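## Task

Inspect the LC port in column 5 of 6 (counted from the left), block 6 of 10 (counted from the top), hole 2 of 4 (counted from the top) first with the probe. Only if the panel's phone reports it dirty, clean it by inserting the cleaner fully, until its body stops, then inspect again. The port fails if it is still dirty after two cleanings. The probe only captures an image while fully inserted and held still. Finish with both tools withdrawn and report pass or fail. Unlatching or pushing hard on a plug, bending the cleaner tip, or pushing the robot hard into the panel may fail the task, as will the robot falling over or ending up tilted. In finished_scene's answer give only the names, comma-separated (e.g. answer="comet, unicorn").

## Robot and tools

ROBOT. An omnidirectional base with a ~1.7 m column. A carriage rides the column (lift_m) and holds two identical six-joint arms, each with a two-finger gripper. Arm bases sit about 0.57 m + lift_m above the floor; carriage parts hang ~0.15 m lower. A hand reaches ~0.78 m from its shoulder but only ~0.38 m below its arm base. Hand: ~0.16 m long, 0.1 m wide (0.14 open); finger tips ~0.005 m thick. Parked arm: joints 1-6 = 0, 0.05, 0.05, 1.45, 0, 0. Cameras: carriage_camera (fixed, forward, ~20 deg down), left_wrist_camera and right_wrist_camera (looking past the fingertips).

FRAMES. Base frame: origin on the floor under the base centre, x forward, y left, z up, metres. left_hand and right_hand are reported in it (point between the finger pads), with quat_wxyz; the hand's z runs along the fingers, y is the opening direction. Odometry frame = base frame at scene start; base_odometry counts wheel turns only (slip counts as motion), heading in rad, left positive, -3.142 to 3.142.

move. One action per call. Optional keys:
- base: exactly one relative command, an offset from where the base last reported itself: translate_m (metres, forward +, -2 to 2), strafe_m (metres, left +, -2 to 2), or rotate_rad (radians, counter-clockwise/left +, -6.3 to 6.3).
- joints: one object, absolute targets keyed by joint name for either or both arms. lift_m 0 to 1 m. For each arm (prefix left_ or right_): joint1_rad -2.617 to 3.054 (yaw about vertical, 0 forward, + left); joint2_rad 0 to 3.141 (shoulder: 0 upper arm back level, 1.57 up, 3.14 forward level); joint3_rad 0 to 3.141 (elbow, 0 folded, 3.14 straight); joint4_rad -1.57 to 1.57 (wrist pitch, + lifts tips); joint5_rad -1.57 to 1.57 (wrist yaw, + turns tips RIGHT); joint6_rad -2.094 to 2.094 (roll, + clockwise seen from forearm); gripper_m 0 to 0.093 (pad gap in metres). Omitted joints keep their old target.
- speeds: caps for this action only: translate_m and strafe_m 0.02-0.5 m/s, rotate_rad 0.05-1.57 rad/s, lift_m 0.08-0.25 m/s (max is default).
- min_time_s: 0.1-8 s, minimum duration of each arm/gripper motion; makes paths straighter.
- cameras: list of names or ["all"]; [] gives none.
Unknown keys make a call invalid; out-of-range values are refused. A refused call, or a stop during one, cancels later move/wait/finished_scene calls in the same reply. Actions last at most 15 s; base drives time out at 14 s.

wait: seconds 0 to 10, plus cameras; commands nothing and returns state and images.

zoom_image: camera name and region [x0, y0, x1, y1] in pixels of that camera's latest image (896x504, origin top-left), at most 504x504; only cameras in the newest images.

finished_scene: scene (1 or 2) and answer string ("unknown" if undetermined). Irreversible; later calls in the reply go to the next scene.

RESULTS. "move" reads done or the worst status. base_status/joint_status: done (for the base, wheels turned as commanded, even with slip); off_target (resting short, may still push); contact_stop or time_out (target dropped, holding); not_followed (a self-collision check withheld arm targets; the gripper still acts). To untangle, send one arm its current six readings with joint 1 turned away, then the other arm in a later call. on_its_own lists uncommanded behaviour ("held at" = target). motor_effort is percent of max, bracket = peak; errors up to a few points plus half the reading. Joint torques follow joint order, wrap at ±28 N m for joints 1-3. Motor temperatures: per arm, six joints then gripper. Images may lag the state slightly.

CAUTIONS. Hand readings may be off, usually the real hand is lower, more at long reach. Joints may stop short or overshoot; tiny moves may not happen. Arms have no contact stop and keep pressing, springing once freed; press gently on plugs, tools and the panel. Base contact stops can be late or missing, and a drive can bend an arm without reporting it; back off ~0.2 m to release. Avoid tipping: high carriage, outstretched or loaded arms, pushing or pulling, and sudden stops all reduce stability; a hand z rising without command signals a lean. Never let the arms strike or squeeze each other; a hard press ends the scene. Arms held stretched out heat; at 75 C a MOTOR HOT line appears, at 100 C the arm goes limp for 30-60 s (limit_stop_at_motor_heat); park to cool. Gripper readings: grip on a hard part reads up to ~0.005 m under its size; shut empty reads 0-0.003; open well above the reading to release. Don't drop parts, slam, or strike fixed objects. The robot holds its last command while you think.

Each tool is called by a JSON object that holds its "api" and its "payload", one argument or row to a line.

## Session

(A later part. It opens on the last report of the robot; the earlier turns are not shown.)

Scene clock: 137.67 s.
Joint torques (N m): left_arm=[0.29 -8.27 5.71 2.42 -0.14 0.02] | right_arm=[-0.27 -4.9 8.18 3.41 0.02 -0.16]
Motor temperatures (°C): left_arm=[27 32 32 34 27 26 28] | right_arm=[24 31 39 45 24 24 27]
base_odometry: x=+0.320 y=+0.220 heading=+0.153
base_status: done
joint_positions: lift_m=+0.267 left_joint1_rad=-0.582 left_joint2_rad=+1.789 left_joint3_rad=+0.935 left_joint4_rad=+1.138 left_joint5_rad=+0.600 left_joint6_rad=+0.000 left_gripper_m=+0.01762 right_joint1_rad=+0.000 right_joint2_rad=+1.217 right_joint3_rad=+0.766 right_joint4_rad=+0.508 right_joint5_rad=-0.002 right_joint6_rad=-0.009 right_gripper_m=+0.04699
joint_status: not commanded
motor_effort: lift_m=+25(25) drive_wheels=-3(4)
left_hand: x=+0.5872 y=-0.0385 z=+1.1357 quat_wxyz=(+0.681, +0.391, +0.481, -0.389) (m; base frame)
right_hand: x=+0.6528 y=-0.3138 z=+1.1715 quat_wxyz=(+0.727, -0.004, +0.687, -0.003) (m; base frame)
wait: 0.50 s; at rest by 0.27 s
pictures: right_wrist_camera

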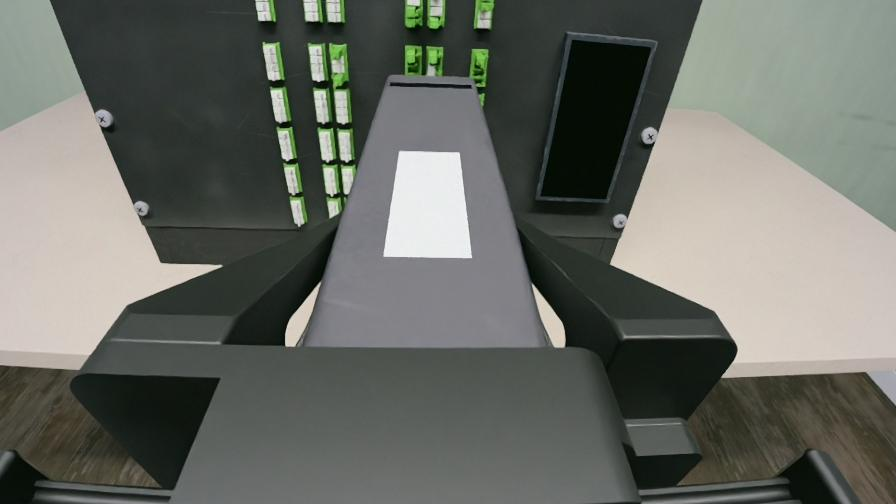

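{"api": "move", "payload": {
  "base": {"translate_m": 0.0045},
  "speeds": {"translate_m": 0.03},
  "cameras": []
}}

{"api": "wait", "payload": {
  "seconds": 0.5,
  "cameras": ["left_wrist_camera","right_wrist_camera"]
}}

{"api": "zoom_image", "payload": {
  "camera": "left_wrist_camera",
  "region": [284, 65, 334, 115]
}}

{"api": "zoom_image", "payload": {
  "camera": "right_wrist_camera",
  "region": [405, 35, 445, 75]
}}

Scene clock: 138.50 s.
Joint torques (N m): left_arm=[0.2 -8.36 5.45 2.42 -0.2 0.03] | right_arm=[-0.21 -4.83 8.14 3.38 0.02 -0.16]
Motor temperatures (°C): left_arm=[27 33 32 34 27 26 28] | right_arm=[24 31 39 45 24 24 27]
move: done
base_odometry: x=+0.325 y=+0.220 heading=+0.153
base_status: done
joint_positions: lift_m=+0.267 left_joint1_rad=-0.580 left_joint2_rad=+1.789 left_joint3_rad=+0.935 left_joint4_rad=+1.138 left_joint5_rad=+0.600 left_joint6_rad=+0.000 left_gripper_m=+0.01762 right_joint1_rad=+0.000 right_joint2_rad=+1.217 right_joint3_rad=+0.766 right_joint4_rad=+0.510 right_joint5_rad=-0.001 right_joint6_rad=-0.009 right_gripper_m=+0.04699
joint_status: not commanded
motor_effort: lift_m=+25(25) drive_wheels=+0(9)
left_hand: x=+0.5878 y=-0.0379 z=+1.1357 quat_wxyz=(+0.681, +0.391, +0.482, -0.389) (m; base frame)
right_hand: x=+0.6528 y=-0.3139 z=+1.1722 quat_wxyz=(+0.728, -0.004, +0.686, -0.003) (m; base frame)
pictures: none
No camera images: "cameras" was empty.

Scene clock: 139.00 s.
Joint torques (N m): left_arm=[0.18 -8.46 5.48 2.43 -0.17 0] | right_arm=[-0.27 -4.85 8.2 3.38 0.02 -0.16]
Motor temperatures (°C): left_arm=[27 33 32 34 27 26 28] | right_arm=[24 31 39 45 24 24 27]
base_odometry: x=+0.325 y=+0.220 heading=+0.153
base_status: done
joint_positions: lift_m=+0.267 left_joint1_rad=-0.580 left_joint2_rad=+1.789 left_joint3_rad=+0.935 left_joint4_rad=+1.138 left_joint5_rad=+0.600 left_joint6_rad=+0.000 left_gripper_m=+0.01762 right_joint1_rad=+0.000 right_joint2_rad=+1.217 right_joint3_rad=+0.766 right_joint4_rad=+0.510 right_joint5_rad=-0.001 right_joint6_rad=-0.009 right_gripper_m=+0.04699
joint_status: not commanded
motor_effort: lift_m=+25(25) drive_wheels=+0(9)
left_hand: x=+0.5878 y=-0.0379 z=+1.1357 quat_wxyz=(+0.681, +0.391, +0.482, -0.389) (m; base frame)
right_hand: x=+0.6528 y=-0.3139 z=+1.1722 quat_wxyz=(+0.728, -0.004, +0.686, -0.003) (m; base frame)
wait: 0.50 s; at rest by 0.27 s
pictures: left_wrist_camera, right_wrist_camera

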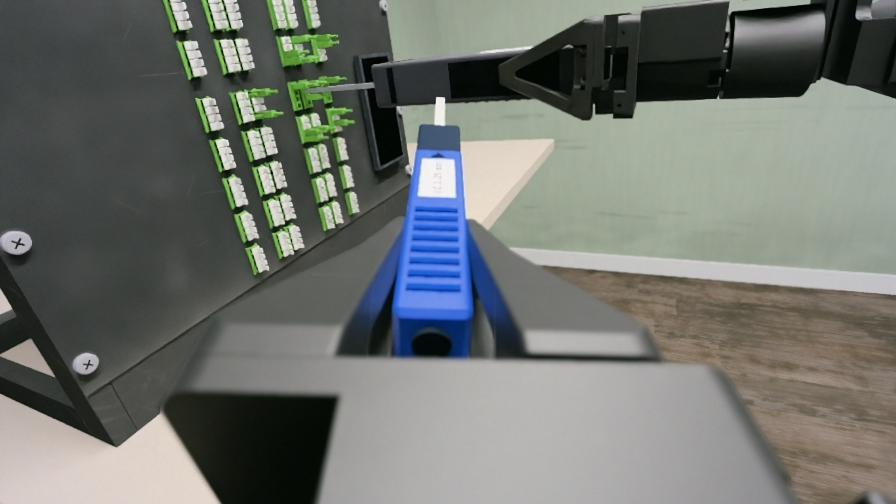

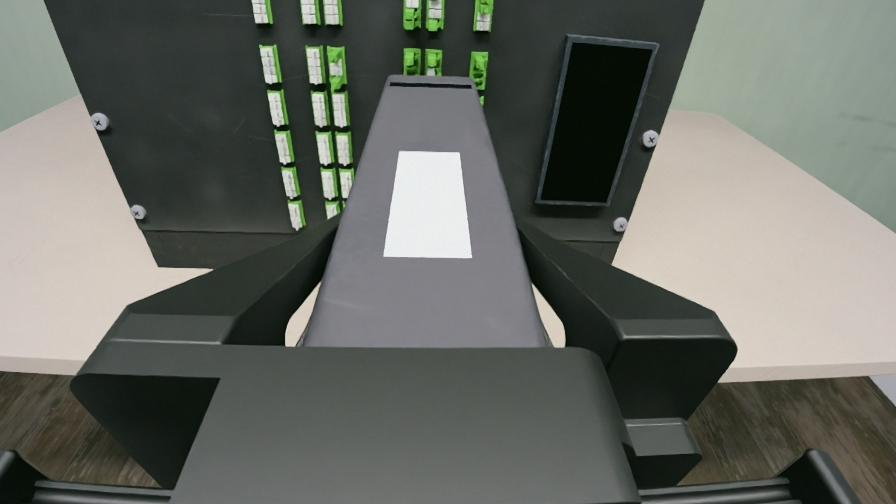

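Scaled by 10.080.

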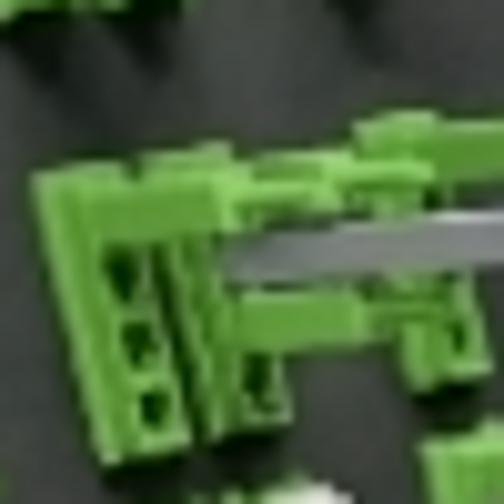

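Scaled by 12.600.

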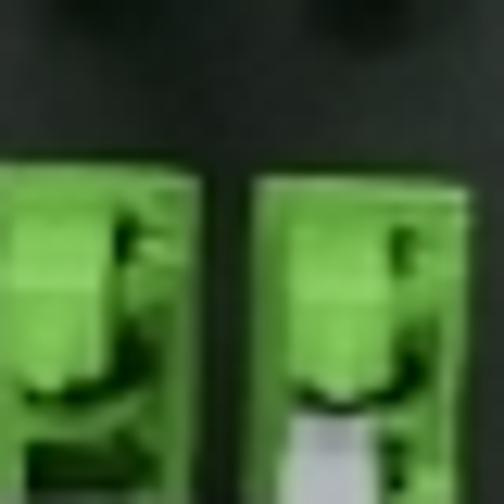

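{"api": "move", "payload": {
  "base": {"translate_m": 0.004},
  "speeds": {"translate_m": 0.03},
  "cameras": []
}}

{"api": "wait", "payload": {
  "seconds": 0.5,
  "cameras": ["left_wrist_camera","right_wrist_camera"]
}}

{"api": "zoom_image", "payload": {
  "camera": "left_wrist_camera",
  "region": [284, 65, 334, 115]
}}

{"api": "zoom_image", "payload": {
  "camera": "right_wrist_camera",
  "region": [405, 35, 445, 75]
}}

Scene clock: 139.80 s.
Joint torques (N m): left_arm=[-0.02 -8.1 5.42 2.48 -0.17 -0.04] | right_arm=[-0.28 -5.03 8.2 3.38 0.02 -0.17]
Motor temperatures (°C): left_arm=[27 33 32 34 27 26 28] | right_arm=[24 31 39 45 24 24 27]
move: done
base_odometry: x=+0.329 y=+0.221 heading=+0.153
base_status: done
joint_positions: lift_m=+0.267 left_joint1_rad=-0.579 left_joint2_rad=+1.789 left_joint3_rad=+0.935 left_joint4_rad=+1.138 left_joint5_rad=+0.600 left_joint6_rad=+0.000 left_gripper_m=+0.01762 right_joint1_rad=+0.000 right_joint2_rad=+1.218 right_joint3_rad=+0.766 right_joint4_rad=+0.512 right_joint5_rad=-0.001 right_joint6_rad=-0.009 right_gripper_m=+0.04699
joint_status: not commanded
motor_effort: lift_m=+25(25) drive_wheels=-1(10)
left_hand: x=+0.5882 y=-0.0374 z=+1.1359 quat_wxyz=(+0.682, +0.390, +0.482, -0.388) (m; base frame)
right_hand: x=+0.6531 y=-0.3139 z=+1.1718 quat_wxyz=(+0.728, -0.004, +0.686, -0.003) (m; base frame)
pictures: none
No camera images: "cameras" was empty.

Scene clock: 140.30 s.
Joint torques (N m): left_arm=[-0.09 -8.23 5.34 2.42 -0.16 -0.02] | right_arm=[-0.28 -5.05 8.18 3.37 0.02 -0.17]
Motor temperatures (°C): left_arm=[27 33 32 34 27 26 28] | right_arm=[24 31 39 45 24 24 27]
base_odometry: x=+0.329 y=+0.221 heading=+0.153
base_status: done
joint_positions: lift_m=+0.267 left_joint1_rad=-0.579 left_joint2_rad=+1.789 left_joint3_rad=+0.935 left_joint4_rad=+1.138 left_joint5_rad=+0.600 left_joint6_rad=+0.000 left_gripper_m=+0.01762 right_joint1_rad=+0.000 right_joint2_rad=+1.218 right_joint3_rad=+0.766 right_joint4_rad=+0.512 right_joint5_rad=-0.001 right_joint6_rad=-0.009 right_gripper_m=+0.04699
joint_status: not commanded
motor_effort: lift_m=+25(25) drive_wheels=+1(10)
left_hand: x=+0.5882 y=-0.0374 z=+1.1359 quat_wxyz=(+0.682, +0.390, +0.482, -0.388) (m; base frame)
right_hand: x=+0.6531 y=-0.3139 z=+1.1718 quat_wxyz=(+0.728, -0.004, +0.686, -0.003) (m; base frame)
wait: 0.50 s; at rest by 0.27 s
pictures: left_wrist_camera, right_wrist_camera

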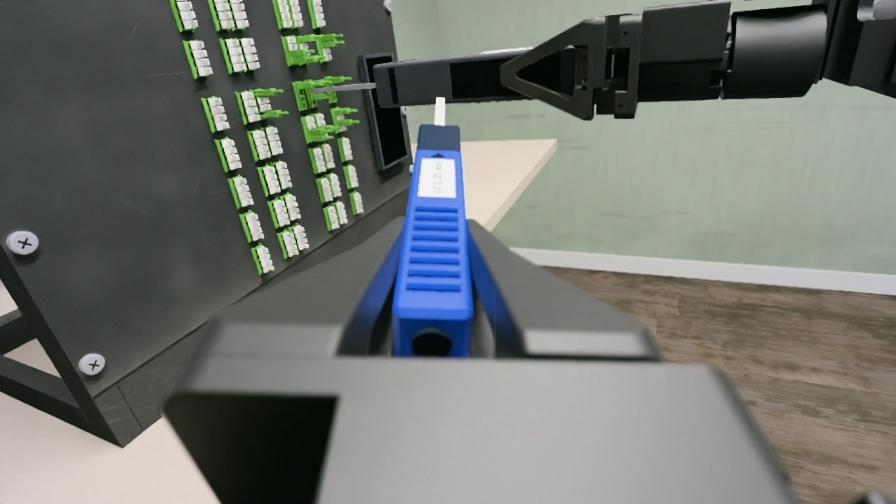

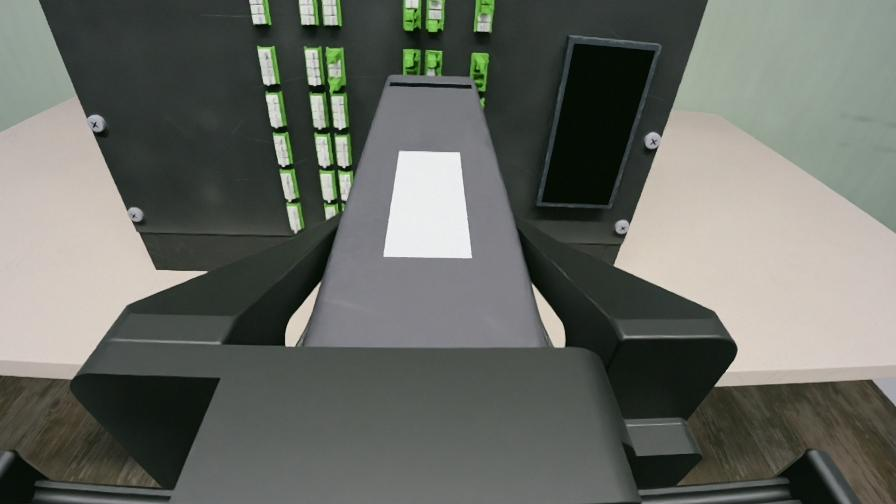

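Scaled by 10.080.

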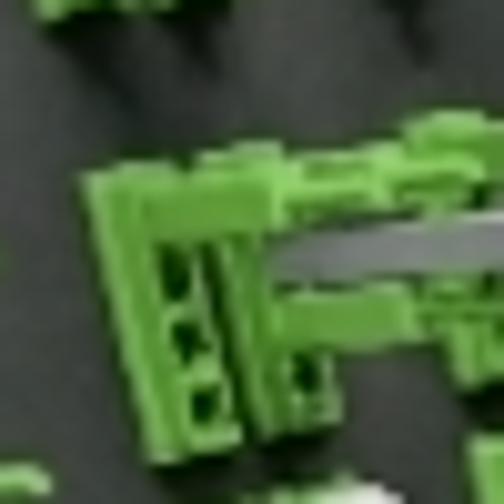

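Scaled by 12.600.

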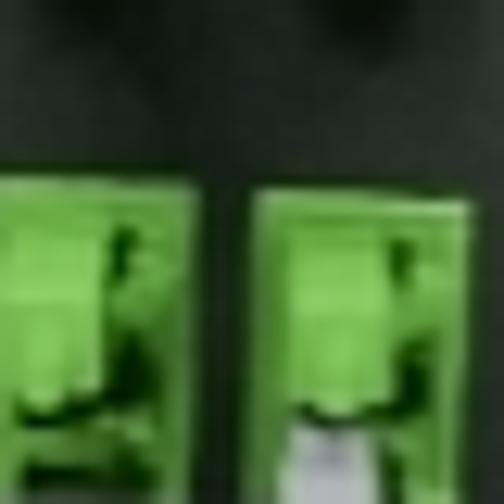

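{"api": "move", "payload": {
  "base": {"translate_m": 0.007},
  "speeds": {"translate_m": 0.03},
  "cameras": []
}}

{"api": "move", "payload": {
  "base": {"translate_m": 0.005},
  "speeds": {"translate_m": 0.03},
  "cameras": []
}}

{"api": "wait", "payload": {
  "seconds": 0.5,
  "cameras": ["left_wrist_camera","right_wrist_camera"]
}}

Scene clock: 141.13 s.
Joint torques (N m): left_arm=[0.16 -8.16 5.39 2.41 -0.2 0] | right_arm=[-0.31 -5.08 8.2 3.36 0.02 -0.16]
Motor temperatures (°C): left_arm=[27 33 32 35 27 26 28] | right_arm=[24 31 39 45 24 24 27]
move: done
base_odometry: x=+0.336 y=+0.222 heading=+0.153
base_status: done
joint_positions: lift_m=+0.267 left_joint1_rad=-0.579 left_joint2_rad=+1.789 left_joint3_rad=+0.935 left_joint4_rad=+1.139 left_joint5_rad=+0.600 left_joint6_rad=+0.000 left_gripper_m=+0.01762 right_joint1_rad=+0.000 right_joint2_rad=+1.218 right_joint3_rad=+0.766 right_joint4_rad=+0.512 right_joint5_rad=-0.001 right_joint6_rad=-0.009 right_gripper_m=+0.04699
joint_status: not commanded
motor_effort: lift_m=+25(25) drive_wheels=+2(10)
left_hand: x=+0.5883 y=-0.0373 z=+1.1360 quat_wxyz=(+0.682, +0.390, +0.482, -0.388) (m; base frame)
right_hand: x=+0.6531 y=-0.3139 z=+1.1718 quat_wxyz=(+0.728, -0.004, +0.686, -0.003) (m; base frame)
pictures: none
No camera images: "cameras" was empty.

Scene clock: 141.70 s.
Joint torques (N m): left_arm=[0.34 -8.01 5.37 2.41 -0.18 0] | right_arm=[-0.27 -3.07 8.31 3.6 0.04 -0.16]
Motor temperatures (°C): left_arm=[27 33 32 35 27 26 28] | right_arm=[24 31 39 45 24 24 27]
move: done
base_odometry: x=+0.341 y=+0.223 heading=+0.154
base_status: done
joint_positions: lift_m=+0.267 left_joint1_rad=-0.579 left_joint2_rad=+1.789 left_joint3_rad=+0.935 left_joint4_rad=+1.139 left_joint5_rad=+0.600 left_joint6_rad=+0.000 left_gripper_m=+0.01762 right_joint1_rad=+0.000 right_joint2_rad=+1.199 right_joint3_rad=+0.764 right_joint4_rad=+0.491 right_joint5_rad=-0.001 right_joint6_rad=-0.009 right_gripper_m=+0.04699
joint_status: not commanded
motor_effort: lift_m=+25(25) drive_wheels=+5(11)
left_hand: x=+0.5883 y=-0.0373 z=+1.1360 quat_wxyz=(+0.682, +0.390, +0.482, -0.388) (m; base frame)
right_hand: x=+0.6492 y=-0.3139 z=+1.1736 quat_wxyz=(+0.727, -0.004, +0.687, -0.003) (m; base frame)
pictures: none
No camera images: "cameras" was empty.

Scene clock: 142.20 s.
Joint torques (N m): left_arm=[0.38 -8.25 5.52 2.38 -0.18 0] | right_arm=[-0.25 -3.07 8.35 3.61 0.02 -0.16]
Motor temperatures (°C): left_arm=[27 33 32 35 27 26 28] | right_arm=[24 31 39 45 24 24 27]
base_odometry: x=+0.341 y=+0.223 heading=+0.154
base_status: done
joint_positions: lift_m=+0.267 left_joint1_rad=-0.579 left_joint2_rad=+1.789 left_joint3_rad=+0.935 left_joint4_rad=+1.139 left_joint5_rad=+0.600 left_joint6_rad=+0.000 left_gripper_m=+0.01762 right_joint1_rad=+0.000 right_joint2_rad=+1.199 right_joint3_rad=+0.764 right_joint4_rad=+0.491 right_joint5_rad=-0.001 right_joint6_rad=-0.009 right_gripper_m=+0.04699
joint_status: not commanded
motor_effort: lift_m=+25(25) drive_wheels=+4(11)
left_hand: x=+0.5883 y=-0.0373 z=+1.1360 quat_wxyz=(+0.682, +0.390, +0.482, -0.388) (m; base frame)
right_hand: x=+0.6492 y=-0.3139 z=+1.1736 quat_wxyz=(+0.727, -0.004, +0.687, -0.003) (m; base frame)
wait: 0.50 s; at rest by 0.27 s
pictures: left_wrist_camera, right_wrist_camera

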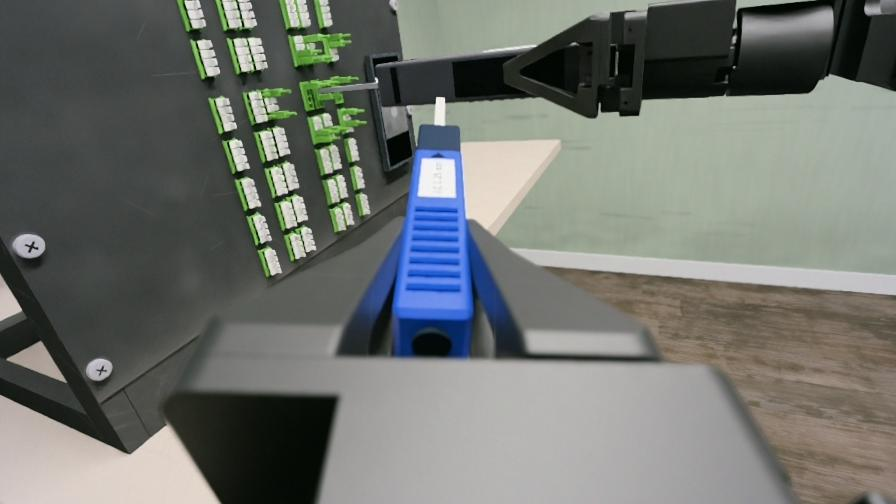

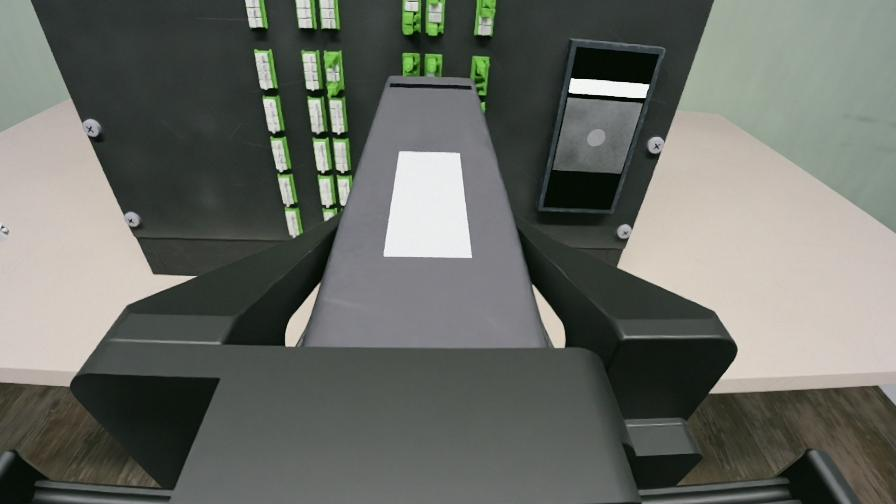

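Banner on and picture is shown.

{"api": "wait", "payload": {
  "seconds": 1.5,
  "cameras": ["right_wrist_camera"]
}}

{"api": "zoom_image", "payload": {
  "camera": "right_wrist_camera",
  "region": [550, 70, 655, 190]
}}

{"api": "zoom_image", "payload": {
  "camera": "right_wrist_camera",
  "region": [573, 115, 618, 160]
}}

Scene clock: 143.83 s.
Joint torques (N m): left_arm=[0.27 -8.28 5.42 2.37 -0.15 0.02] | right_arm=[-0.27 -3.07 8.36 3.6 0.02 -0.17]
Motor temperatures (°C): left_arm=[27 33 32 35 27 26 28] | right_arm=[24 31 39 45 24 24 27]
base_odometry: x=+0.341 y=+0.223 heading=+0.154
base_status: done
joint_positions: lift_m=+0.267 left_joint1_rad=-0.579 left_joint2_rad=+1.789 left_joint3_rad=+0.935 left_joint4_rad=+1.139 left_joint5_rad=+0.600 left_joint6_rad=+0.000 left_gripper_m=+0.01762 right_joint1_rad=+0.000 right_joint2_rad=+1.199 right_joint3_rad=+0.764 right_joint4_rad=+0.491 right_joint5_rad=-0.001 right_joint6_rad=-0.009 right_gripper_m=+0.04699
joint_status: not commanded
motor_effort: lift_m=+25(25) drive_wheels=+4(11)
left_hand: x=+0.5883 y=-0.0373 z=+1.1360 quat_wxyz=(+0.682, +0.390, +0.482, -0.388) (m; base frame)
right_hand: x=+0.6492 y=-0.3139 z=+1.1736 quat_wxyz=(+0.727, -0.004, +0.687, -0.003) (m; base frame)
wait: 1.50 s; at rest by 0.13 s
pictures: right_wrist_camera

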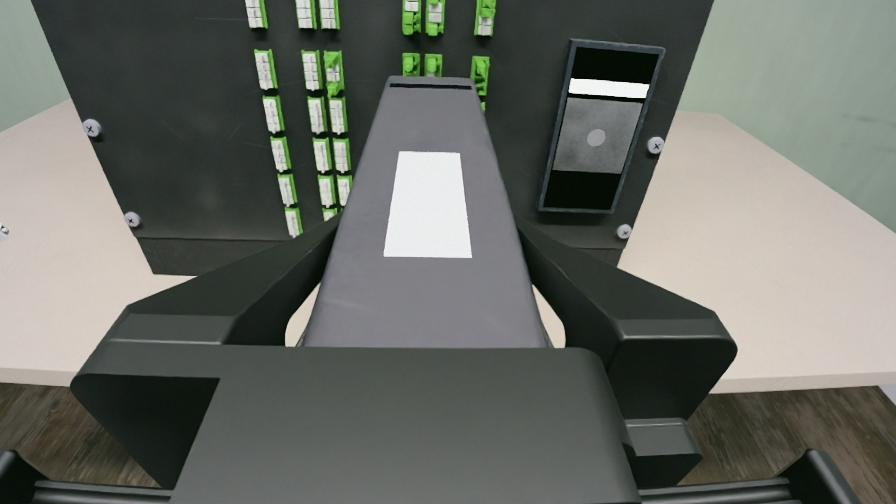

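Scaled by 4.200.

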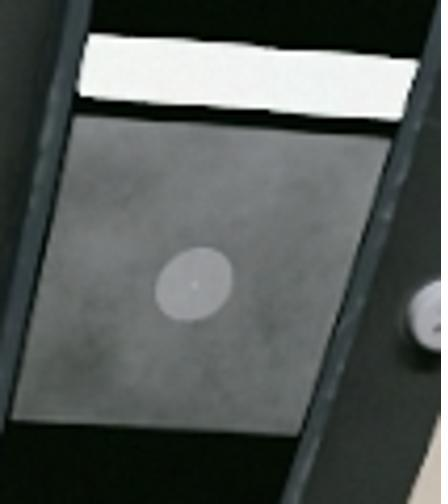

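Scaled by 11.200.

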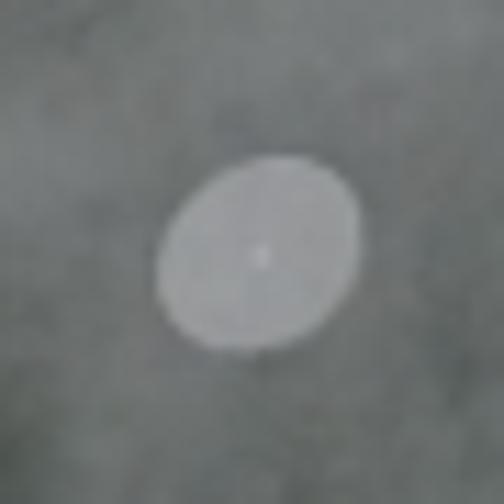

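{"api": "move", "payload": {
  "base": {"translate_m": -0.06},
  "speeds": {"translate_m": 0.03},
  "cameras": ["left_wrist_camera"]
}}

{"api": "move", "payload": {
  "base": {"translate_m": -0.2},
  "speeds": {"translate_m": 0.1},
  "cameras": ["left_wrist_camera","right_wrist_camera","carriage_camera"]
}}

Scene clock: 148.03 s.
Joint torques (N m): left_arm=[0.12 -8.14 5.71 2.36 -0.14 -0.02] | right_arm=[0.49 -16.27 2.55 2.69 -0.23 -0.15]
Motor temperatures (°C): left_arm=[27 33 32 35 27 26 28] | right_arm=[24 31 39 45 24 24 27]
move: contact_stop
base_odometry: x=+0.298 y=+0.216 heading=+0.157
base_status: translate_m contact_stop (by the wheels' count: -0.043 of -0.060)
joint_positions: lift_m=+0.267 left_joint1_rad=-0.579 left_joint2_rad=+1.789 left_joint3_rad=+0.933 left_joint4_rad=+1.140 left_joint5_rad=+0.600 left_joint6_rad=+0.000 left_gripper_m=+0.01762 right_joint1_rad=-0.009 right_joint2_rad=+1.331 right_joint3_rad=+0.831 right_joint4_rad=+0.572 right_joint5_rad=+0.020 right_joint6_rad=-0.010 right_gripper_m=+0.04699
joint_status: not commanded
on_its_own: right_joint4_rad moved +0.081 to your old target +0.600
motor_effort: lift_m=+25(25) drive_wheels=-16(50)
left_hand: x=+0.5882 y=-0.0371 z=+1.1356 quat_wxyz=(+0.682, +0.390, +0.482, -0.388) (m; base frame)
right_hand: x=+0.6784 y=-0.3219 z=+1.1723 quat_wxyz=(+0.732, +0.007, +0.681, -0.014) (m; base frame)
pictures: left_wrist_camera

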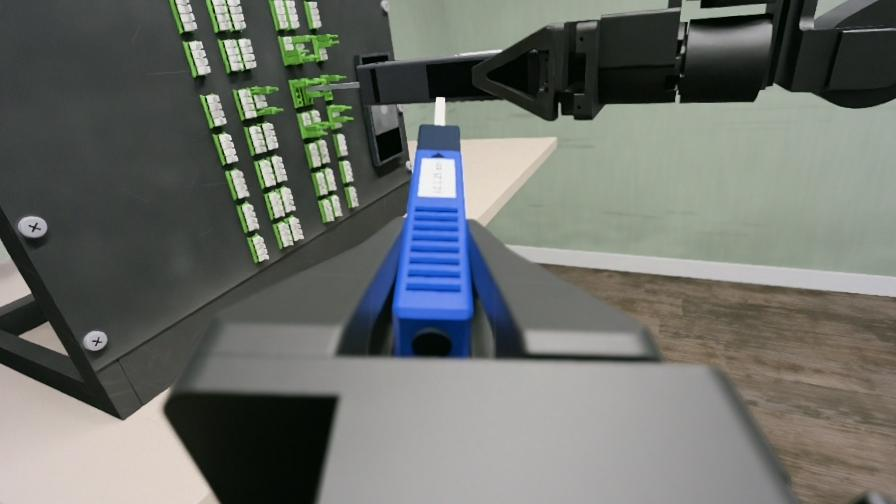

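not run: a stop came earlier in this reply.

{"api": "move", "payload": {
  "base": {"translate_m": 0.022},
  "speeds": {"translate_m": 0.04},
  "cameras": []
}}

{"api": "wait", "payload": {
  "seconds": 0.5
}}

{"api": "zoom_image", "payload": {
  "camera": "left_wrist_camera",
  "region": [284, 65, 374, 115]
}}

{"api": "zoom_image", "payload": {
  "camera": "right_wrist_camera",
  "region": [405, 35, 445, 75]
}}

Scene clock: 149.20 s.
Joint torques (N m): left_arm=[0.09 -8.25 5.56 2.39 -0.17 -0.01] | right_arm=[0.51 -7.91 6.91 3.18 -0.22 -0.15]
Motor temperatures (°C): left_arm=[27 33 32 35 27 26 28] | right_arm=[24 32 39 45 24 24 27]
move: done
base_odometry: x=+0.320 y=+0.220 heading=+0.157
base_status: done
joint_positions: lift_m=+0.267 left_joint1_rad=-0.579 left_joint2_rad=+1.789 left_joint3_rad=+0.933 left_joint4_rad=+1.140 left_joint5_rad=+0.600 left_joint6_rad=+0.000 left_gripper_m=+0.01762 right_joint1_rad=-0.009 right_joint2_rad=+1.246 right_joint3_rad=+0.781 right_joint4_rad=+0.528 right_joint5_rad=+0.020 right_joint6_rad=-0.010 right_gripper_m=+0.04699
joint_status: not commanded
motor_effort: lift_m=+25(25) drive_wheels=-1(8)
left_hand: x=+0.5881 y=-0.0372 z=+1.1356 quat_wxyz=(+0.682, +0.390, +0.482, -0.388) (m; base frame)
right_hand: x=+0.6592 y=-0.3218 z=+1.1722 quat_wxyz=(+0.729, +0.007, +0.684, -0.014) (m; base frame)
pictures: none
No camera images: "cameras" was empty.

Scene clock: 149.70 s.
Joint torques (N m): left_arm=[0.17 -8.36 5.55 2.41 -0.21 -0.03] | right_arm=[0.53 -7.82 6.87 3.19 -0.24 -0.15]
Motor temperatures (°C): left_arm=[27 33 32 35 27 26 28] | right_arm=[24 32 39 45 24 24 27]
base_odometry: x=+0.320 y=+0.220 heading=+0.157
base_status: done
joint_positions: lift_m=+0.267 left_joint1_rad=-0.579 left_joint2_rad=+1.789 left_joint3_rad=+0.933 left_joint4_rad=+1.140 left_joint5_rad=+0.600 left_joint6_rad=+0.000 left_gripper_m=+0.01762 right_joint1_rad=-0.009 right_joint2_rad=+1.246 right_joint3_rad=+0.781 right_joint4_rad=+0.528 right_joint5_rad=+0.020 right_joint6_rad=-0.010 right_gripper_m=+0.04699
joint_status: not commanded
motor_effort: lift_m=+25(25) drive_wheels=-1(8)
left_hand: x=+0.5881 y=-0.0372 z=+1.1356 quat_wxyz=(+0.682, +0.390, +0.482, -0.388) (m; base frame)
right_hand: x=+0.6592 y=-0.3218 z=+1.1722 quat_wxyz=(+0.729, +0.007, +0.684, -0.014) (m; base frame)
wait: 0.50 s; at rest by 0.27 s
pictures: carriage_camera, left_wrist_camera, right_wrist_camera

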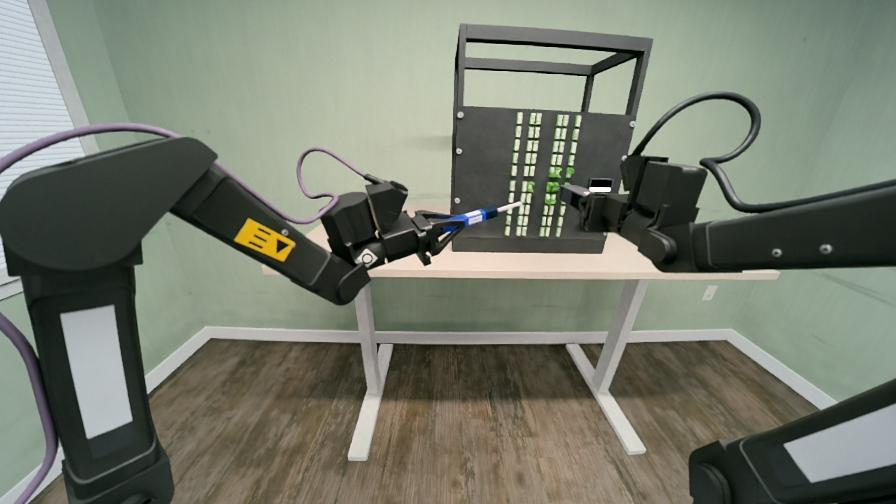

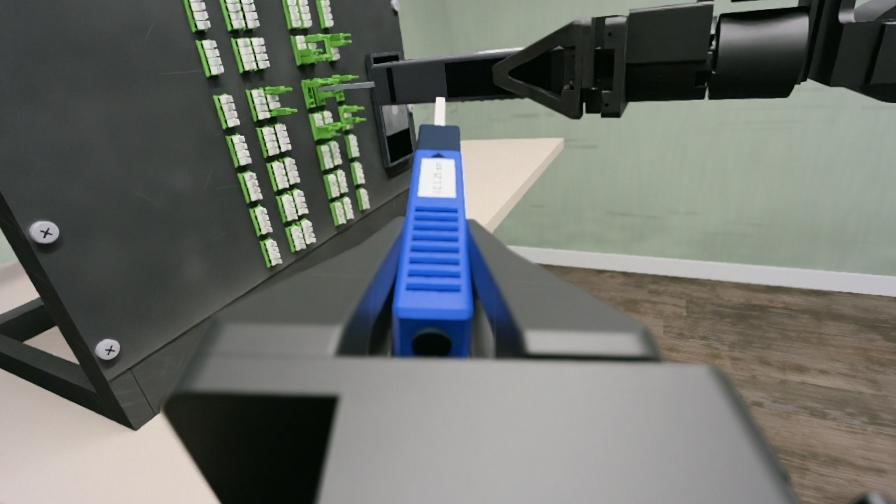

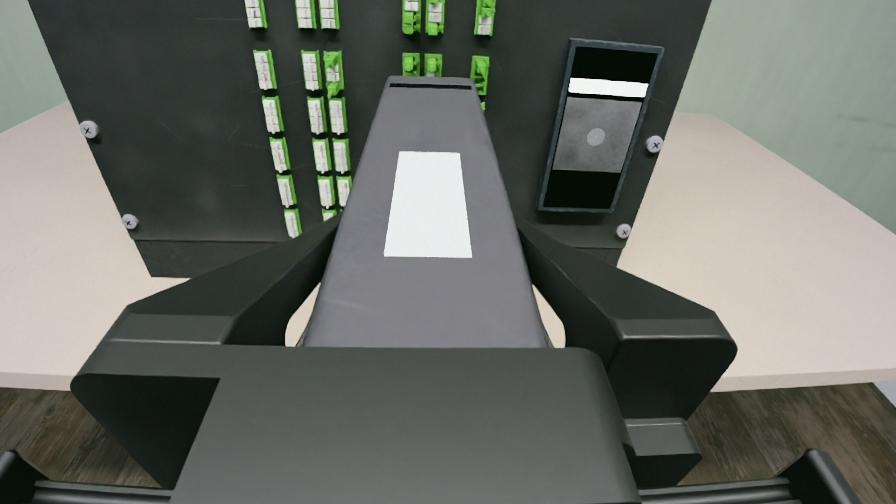

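Scaled by 5.600.

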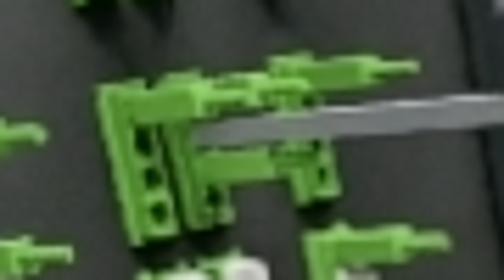

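Scaled by 12.600.

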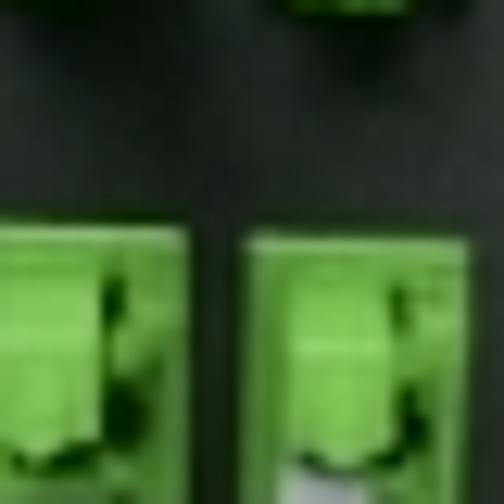

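{"api": "move", "payload": {
  "base": {"strafe_m": -0.005},
  "speeds": {"strafe_m": 0.03},
  "cameras": []
}}

{"api": "move", "payload": {
  "base": {"translate_m": 0.005},
  "speeds": {"translate_m": 0.03},
  "cameras": []
}}

{"api": "wait", "payload": {
  "seconds": 0.3,
  "cameras": ["left_wrist_camera"]
}}

Scene clock: 166.17 s.
Joint torques (N m): left_arm=[0.13 -8.28 5.5 2.4 -0.14 -0.03] | right_arm=[0.28 -7.79 6.84 3.19 -0.17 -0.15]
Motor temperatures (°C): left_arm=[27 34 31 36 27 26 28] | right_arm=[24 34 38 46 24 24 28]
move: done
base_odometry: x=+0.320 y=+0.215 heading=+0.157
base_status: done
joint_positions: lift_m=+0.267 left_joint1_rad=-0.580 left_joint2_rad=+1.789 left_joint3_rad=+0.933 left_joint4_rad=+1.140 left_joint5_rad=+0.600 left_joint6_rad=+0.000 left_gripper_m=+0.01762 right_joint1_rad=-0.006 right_joint2_rad=+1.245 right_joint3_rad=+0.781 right_joint4_rad=+0.527 right_joint5_rad=+0.015 right_joint6_rad=-0.010 right_gripper_m=+0.04699
joint_status: not commanded
motor_effort: lift_m=+25(25) drive_wheels=+6(7)
left_hand: x=+0.5876 y=-0.0377 z=+1.1356 quat_wxyz=(+0.682, +0.391, +0.481, -0.389) (m; base frame)
right_hand: x=+0.6590 y=-0.3196 z=+1.1723 quat_wxyz=(+0.729, +0.004, +0.685, -0.011) (m; base frame)
pictures: none
No camera images: "cameras" was empty.

Scene clock: 166.73 s.
Joint torques (N m): left_arm=[0.09 -8.44 5.76 2.42 -0.19 0.02] | right_arm=[0.27 -5.41 7.6 3.4 -0.19 -0.15]
Motor temperatures (°C): left_arm=[27 34 31 36 27 26 28] | right_arm=[24 34 38 46 24 24 28]
move: done
base_odometry: x=+0.325 y=+0.216 heading=+0.157
base_status: done
joint_positions: lift_m=+0.267 left_joint1_rad=-0.580 left_joint2_rad=+1.789 left_joint3_rad=+0.933 left_joint4_rad=+1.140 left_joint5_rad=+0.600 left_joint6_rad=+0.000 left_gripper_m=+0.01762 right_joint1_rad=-0.006 right_joint2_rad=+1.223 right_joint3_rad=+0.773 right_joint4_rad=+0.510 right_joint5_rad=+0.015 right_joint6_rad=-0.010 right_gripper_m=+0.04699
joint_status: not commanded
motor_effort: lift_m=+25(25) drive_wheels=+2(13)
left_hand: x=+0.5875 y=-0.0377 z=+1.1356 quat_wxyz=(+0.682, +0.391, +0.481, -0.389) (m; base frame)
right_hand: x=+0.6543 y=-0.3196 z=+1.1731 quat_wxyz=(+0.728, +0.004, +0.686, -0.011) (m; base frame)
pictures: none
No camera images: "cameras" was empty.

Scene clock: 167.03 s.
Joint torques (N m): left_arm=[0.23 -8.34 5.67 2.37 -0.16 -0.02] | right_arm=[0.23 -5.52 7.57 3.38 -0.17 -0.16]
Motor temperatures (°C): left_arm=[27 34 31 36 27 26 28] | right_arm=[24 34 38 46 24 24 28]
base_odometry: x=+0.325 y=+0.216 heading=+0.157
base_status: done
joint_positions: lift_m=+0.267 left_joint1_rad=-0.580 left_joint2_rad=+1.789 left_joint3_rad=+0.933 left_joint4_rad=+1.140 left_joint5_rad=+0.600 left_joint6_rad=+0.000 left_gripper_m=+0.01762 right_joint1_rad=-0.006 right_joint2_rad=+1.223 right_joint3_rad=+0.773 right_joint4_rad=+0.510 right_joint5_rad=+0.015 right_joint6_rad=-0.010 right_gripper_m=+0.04699
joint_status: not commanded
motor_effort: lift_m=+25(25) drive_wheels=+2(13)
left_hand: x=+0.5875 y=-0.0377 z=+1.1356 quat_wxyz=(+0.682, +0.391, +0.481, -0.389) (m; base frame)
right_hand: x=+0.6543 y=-0.3196 z=+1.1731 quat_wxyz=(+0.728, +0.004, +0.686, -0.011) (m; base frame)
wait: 0.30 s; at rest by 0.27 s
pictures: left_wrist_camera

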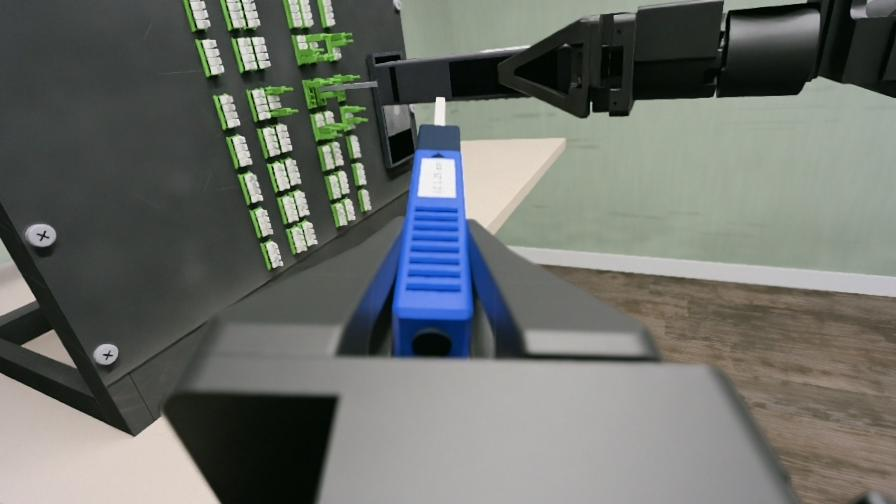

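{"api": "move", "payload": {
  "base": {"rotate_rad": -0.004},
  "speeds": {"rotate_rad": 0.05},
  "cameras": []
}}

{"api": "move", "payload": {
  "base": {"strafe_m": -0.004},
  "speeds": {"strafe_m": 0.03},
  "cameras": []
}}

{"api": "wait", "payload": {
  "seconds": 0.3,
  "cameras": ["left_wrist_camera"]
}}

{"api": "zoom_image", "payload": {
  "camera": "left_wrist_camera",
  "region": [294, 65, 384, 115]
}}

Scene clock: 167.70 s.
Joint torques (N m): left_arm=[0.34 -8.21 5.65 2.38 -0.16 0] | right_arm=[0.28 -5.5 7.6 3.38 -0.11 -0.15]
Motor temperatures (°C): left_arm=[27 34 31 36 27 26 28] | right_arm=[24 34 38 46 24 24 28]
move: done
base_odometry: x=+0.325 y=+0.216 heading=+0.154
base_status: done
joint_positions: lift_m=+0.267 left_joint1_rad=-0.580 left_joint2_rad=+1.789 left_joint3_rad=+0.933 left_joint4_rad=+1.140 left_joint5_rad=+0.600 left_joint6_rad=+0.000 left_gripper_m=+0.01762 right_joint1_rad=-0.006 right_joint2_rad=+1.225 right_joint3_rad=+0.773 right_joint4_rad=+0.510 right_joint5_rad=+0.009 right_joint6_rad=-0.010 right_gripper_m=+0.04699
joint_status: not commanded
motor_effort: lift_m=+25(25) drive_wheels=-8(10)
left_hand: x=+0.5875 y=-0.0377 z=+1.1356 quat_wxyz=(+0.682, +0.391, +0.481, -0.389) (m; base frame)
right_hand: x=+0.6546 y=-0.3186 z=+1.1725 quat_wxyz=(+0.727, +0.002, +0.686, -0.009) (m; base frame)
pictures: none
No camera images: "cameras" was empty.

Scene clock: 168.27 s.
Joint torques (N m): left_arm=[0.29 -8.47 5.6 2.36 -0.18 -0.04] | right_arm=[0.29 -5.71 7.58 3.38 -0.06 -0.17]
Motor temperatures (°C): left_arm=[27 34 31 36 27 26 28] | right_arm=[24 34 38 46 24 24 28]
move: done
base_odometry: x=+0.326 y=+0.212 heading=+0.155
base_status: done
joint_positions: lift_m=+0.267 left_joint1_rad=-0.582 left_joint2_rad=+1.789 left_joint3_rad=+0.933 left_joint4_rad=+1.140 left_joint5_rad=+0.601 left_joint6_rad=+0.000 left_gripper_m=+0.01762 right_joint1_rad=-0.005 right_joint2_rad=+1.225 right_joint3_rad=+0.773 right_joint4_rad=+0.510 right_joint5_rad=+0.006 right_joint6_rad=-0.010 right_gripper_m=+0.04699
joint_status: not commanded
motor_effort: lift_m=+25(25) drive_wheels=+6(11)
left_hand: x=+0.5871 y=-0.0382 z=+1.1356 quat_wxyz=(+0.681, +0.391, +0.481, -0.389) (m; base frame)
right_hand: x=+0.6547 y=-0.3175 z=+1.1725 quat_wxyz=(+0.727, +0.000, +0.686, -0.008) (m; base frame)
pictures: none
No camera images: "cameras" was empty.

Scene clock: 168.57 s.
Joint torques (N m): left_arm=[0.18 -8.18 5.61 2.4 -0.2 -0.01] | right_arm=[0.23 -5.63 7.61 3.37 -0.08 -0.16]
Motor temperatures (°C): left_arm=[27 34 31 37 27 26 28] | right_arm=[24 33 38 46 24 24 28]
base_odometry: x=+0.326 y=+0.212 heading=+0.155
base_status: done
joint_positions: lift_m=+0.267 left_joint1_rad=-0.582 left_joint2_rad=+1.789 left_joint3_rad=+0.933 left_joint4_rad=+1.140 left_joint5_rad=+0.601 left_joint6_rad=+0.000 left_gripper_m=+0.01762 right_joint1_rad=-0.005 right_joint2_rad=+1.225 right_joint3_rad=+0.773 right_joint4_rad=+0.510 right_joint5_rad=+0.005 right_joint6_rad=-0.010 right_gripper_m=+0.04699
joint_status: not commanded
motor_effort: lift_m=+25(25) drive_wheels=+5(11)
left_hand: x=+0.5871 y=-0.0382 z=+1.1356 quat_wxyz=(+0.681, +0.391, +0.481, -0.389) (m; base frame)
right_hand: x=+0.6547 y=-0.3174 z=+1.1725 quat_wxyz=(+0.727, +0.000, +0.686, -0.007) (m; base frame)
wait: 0.30 s; at rest by 0.27 s
pictures: left_wrist_camera

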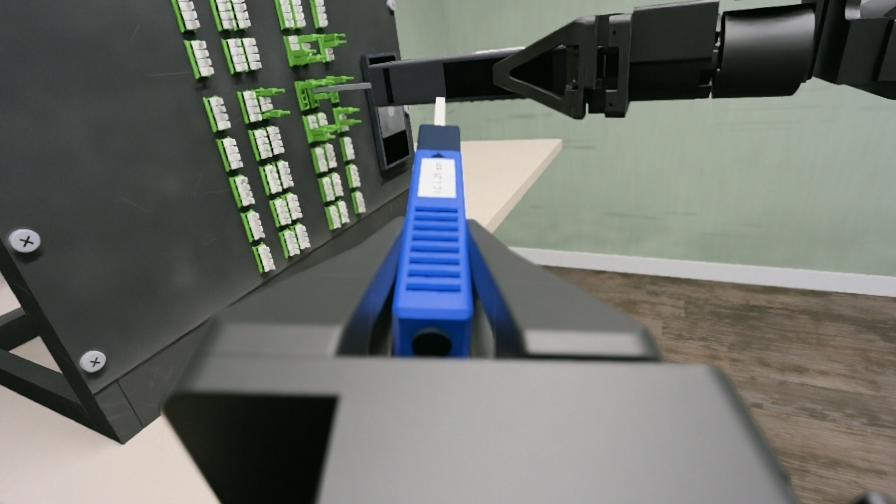

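Scaled by 5.600.

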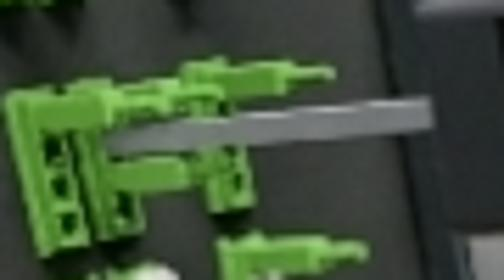

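{"api": "move", "payload": {
  "base": {"strafe_m": -0.004},
  "speeds": {"strafe_m": 0.03},
  "cameras": []
}}

{"api": "move", "payload": {
  "base": {"translate_m": -0.006},
  "speeds": {"translate_m": 0.03},
  "cameras": []
}}

{"api": "wait", "payload": {
  "seconds": 0.3,
  "cameras": ["left_wrist_camera","right_wrist_camera"]
}}

{"api": "zoom_image", "payload": {
  "camera": "left_wrist_camera",
  "region": [294, 65, 384, 115]
}}

Scene clock: 169.33 s.
Joint torques (N m): left_arm=[0.21 -8.25 5.6 2.36 -0.21 -0.02] | right_arm=[0.08 -5.67 7.61 3.4 -0.07 -0.17]
Motor temperatures (°C): left_arm=[27 34 31 37 27 26 28] | right_arm=[24 33 38 46 24 24 28]
move: done
base_odometry: x=+0.327 y=+0.208 heading=+0.156
base_status: done
joint_positions: lift_m=+0.267 left_joint1_rad=-0.582 left_joint2_rad=+1.789 left_joint3_rad=+0.933 left_joint4_rad=+1.140 left_joint5_rad=+0.600 left_joint6_rad=+0.000 left_gripper_m=+0.01762 right_joint1_rad=-0.005 right_joint2_rad=+1.224 right_joint3_rad=+0.773 right_joint4_rad=+0.510 right_joint5_rad=+0.004 right_joint6_rad=-0.010 right_gripper_m=+0.04699
joint_status: not commanded
motor_effort: lift_m=+25(25) drive_wheels=+6(13)
left_hand: x=+0.5871 y=-0.0382 z=+1.1356 quat_wxyz=(+0.681, +0.391, +0.481, -0.389) (m; base frame)
right_hand: x=+0.6546 y=-0.3168 z=+1.1726 quat_wxyz=(+0.728, -0.001, +0.686, -0.007) (m; base frame)
pictures: none
No camera images: "cameras" was empty.

Scene clock: 169.97 s.
Joint torques (N m): left_arm=[0.23 -8.25 5.74 2.41 -0.19 -0.02] | right_arm=[0.08 -7.6 7.58 3.06 -0.03 -0.15]
Motor temperatures (°C): left_arm=[27 34 31 37 27 26 28] | right_arm=[24 33 38 46 24 24 28]
move: done
base_odometry: x=+0.321 y=+0.208 heading=+0.156
base_status: done
joint_positions: lift_m=+0.267 left_joint1_rad=-0.582 left_joint2_rad=+1.789 left_joint3_rad=+0.933 left_joint4_rad=+1.140 left_joint5_rad=+0.600 left_joint6_rad=+0.000 left_gripper_m=+0.01762 right_joint1_rad=-0.005 right_joint2_rad=+1.245 right_joint3_rad=+0.773 right_joint4_rad=+0.539 right_joint5_rad=+0.004 right_joint6_rad=-0.010 right_gripper_m=+0.04699
joint_status: not commanded
motor_effort: lift_m=+25(25) drive_wheels=-7(12)
left_hand: x=+0.5871 y=-0.0382 z=+1.1356 quat_wxyz=(+0.681, +0.391, +0.481, -0.389) (m; base frame)
right_hand: x=+0.6585 y=-0.3168 z=+1.1712 quat_wxyz=(+0.730, -0.001, +0.683, -0.007) (m; base frame)
pictures: none
No camera images: "cameras" was empty.

Scene clock: 170.27 s.
Joint torques (N m): left_arm=[0.17 -8.31 5.76 2.4 -0.14 0.02] | right_arm=[0.1 -7.69 7.56 3.06 -0.04 -0.16]
Motor temperatures (°C): left_arm=[27 34 31 37 27 26 28] | right_arm=[24 34 38 46 24 24 28]
base_odometry: x=+0.321 y=+0.208 heading=+0.156
base_status: done
joint_positions: lift_m=+0.267 left_joint1_rad=-0.582 left_joint2_rad=+1.789 left_joint3_rad=+0.933 left_joint4_rad=+1.140 left_joint5_rad=+0.600 left_joint6_rad=+0.000 left_gripper_m=+0.01762 right_joint1_rad=-0.005 right_joint2_rad=+1.245 right_joint3_rad=+0.773 right_joint4_rad=+0.539 right_joint5_rad=+0.004 right_joint6_rad=-0.010 right_gripper_m=+0.04699
joint_status: not commanded
motor_effort: lift_m=+25(25) drive_wheels=-7(12)
left_hand: x=+0.5871 y=-0.0382 z=+1.1356 quat_wxyz=(+0.681, +0.391, +0.481, -0.389) (m; base frame)
right_hand: x=+0.6585 y=-0.3168 z=+1.1712 quat_wxyz=(+0.730, -0.001, +0.683, -0.007) (m; base frame)
wait: 0.30 s; at rest by 0.27 s
pictures: left_wrist_camera, right_wrist_camera

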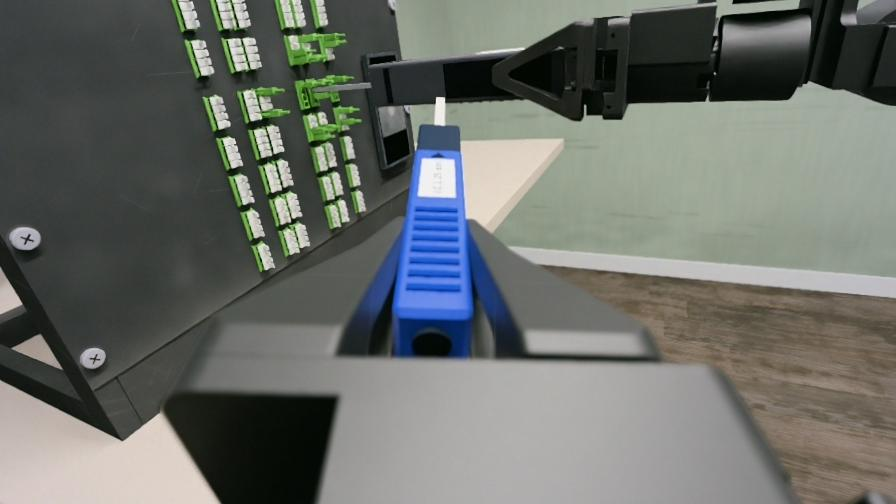

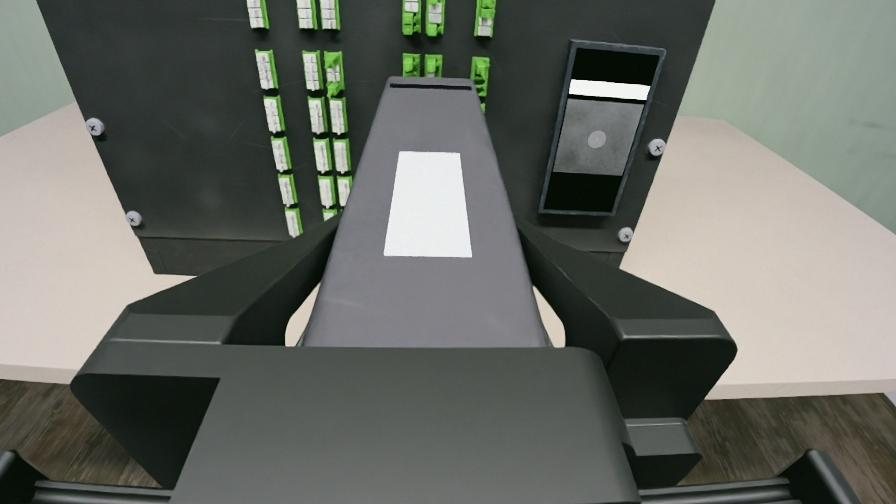

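Scaled by 5.600.

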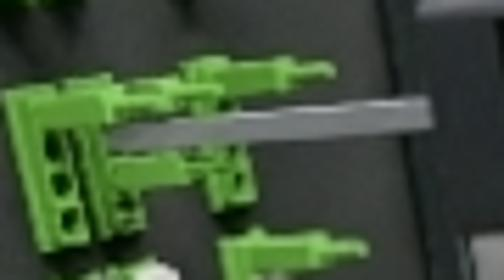

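{"api": "move", "payload": {
  "joints": {"lift_m": 0.2695},
  "cameras": []
}}

{"api": "move", "payload": {
  "joints": {"lift_m": 0.2655},
  "cameras": []
}}

{"api": "move", "payload": {
  "joints": {"lift_m": 0.2673, "right_joint4_rad": 0.57},
  "cameras": []
}}

Scene clock: 170.97 s.
Joint torques (N m): left_arm=[0.35 -8.43 5.75 2.4 -0.17 0.02] | right_arm=[0.12 -7.77 7.51 3.1 -0.04 -0.15]
Motor temperatures (°C): left_arm=[27 34 31 37 27 26 28] | right_arm=[24 34 38 46 24 24 28]
move: done
base_odometry: x=+0.321 y=+0.208 heading=+0.156
base_status: not commanded
joint_positions: lift_m=+0.269 left_joint1_rad=-0.582 left_joint2_rad=+1.789 left_joint3_rad=+0.932 left_joint4_rad=+1.143 left_joint5_rad=+0.600 left_joint6_rad=+0.000 left_gripper_m=+0.01762 right_joint1_rad=-0.005 right_joint2_rad=+1.245 right_joint3_rad=+0.773 right_joint4_rad=+0.536 right_joint5_rad=+0.004 right_joint6_rad=-0.010 right_gripper_m=+0.04699
joint_status: all done
motor_effort: lift_m=+25(28) drive_wheels=-7(7)
left_hand: x=+0.5869 y=-0.0380 z=+1.1380 quat_wxyz=(+0.682, +0.391, +0.480, -0.389) (m; base frame)
right_hand: x=+0.6586 y=-0.3168 z=+1.1726 quat_wxyz=(+0.729, -0.001, +0.684, -0.007) (m; base frame)
pictures: none
No camera images: "cameras" was empty.

Scene clock: 171.40 s.
Joint torques (N m): left_arm=[0.31 -8.49 5.59 2.39 -0.15 -0.04] | right_arm=[0.06 -7.72 7.64 3.02 -0.04 -0.15]
Motor temperatures (°C): left_arm=[27 34 31 37 27 26 28] | right_arm=[24 34 38 46 24 24 28]
move: done
base_odometry: x=+0.321 y=+0.208 heading=+0.156
base_status: not commanded
joint_positions: lift_m=+0.266 left_joint1_rad=-0.582 left_joint2_rad=+1.791 left_joint3_rad=+0.931 left_joint4_rad=+1.142 left_joint5_rad=+0.600 left_joint6_rad=+0.000 left_gripper_m=+0.01762 right_joint1_rad=-0.005 right_joint2_rad=+1.245 right_joint3_rad=+0.773 right_joint4_rad=+0.543 right_joint5_rad=+0.004 right_joint6_rad=-0.010 right_gripper_m=+0.04699
joint_status: all done
motor_effort: lift_m=+21(22) drive_wheels=-7(7)
left_hand: x=+0.5871 y=-0.0382 z=+1.1329 quat_wxyz=(+0.681, +0.391, +0.482, -0.389) (m; base frame)
right_hand: x=+0.6585 y=-0.3168 z=+1.1708 quat_wxyz=(+0.732, -0.001, +0.682, -0.007) (m; base frame)
pictures: none
No camera images: "cameras" was empty.

Scene clock: 171.87 s.
Joint torques (N m): left_arm=[0.5 -8.32 5.79 2.33 -0.19 -0.01] | right_arm=[0.1 -7.66 7.65 2.72 -0.03 -0.14]
Motor temperatures (°C): left_arm=[27 35 31 37 27 26 28] | right_arm=[24 34 38 46 24 24 28]
move: done
base_odometry: x=+0.321 y=+0.208 heading=+0.156
base_status: not commanded
joint_positions: lift_m=+0.267 left_joint1_rad=-0.582 left_joint2_rad=+1.791 left_joint3_rad=+0.931 left_joint4_rad=+1.143 left_joint5_rad=+0.600 left_joint6_rad=+0.000 left_gripper_m=+0.01762 right_joint1_rad=-0.005 right_joint2_rad=+1.245 right_joint3_rad=+0.773 right_joint4_rad=+0.539 right_joint5_rad=+0.004 right_joint6_rad=-0.010 right_gripper_m=+0.04699
joint_status: all done
motor_effort: lift_m=+25(27) drive_wheels=-7(8)
left_hand: x=+0.5870 y=-0.0381 z=+1.1345 quat_wxyz=(+0.681, +0.391, +0.482, -0.389) (m; base frame)
right_hand: x=+0.6585 y=-0.3168 z=+1.1713 quat_wxyz=(+0.730, -0.001, +0.683, -0.007) (m; base frame)
pictures: none
No camera images: "cameras" was empty.


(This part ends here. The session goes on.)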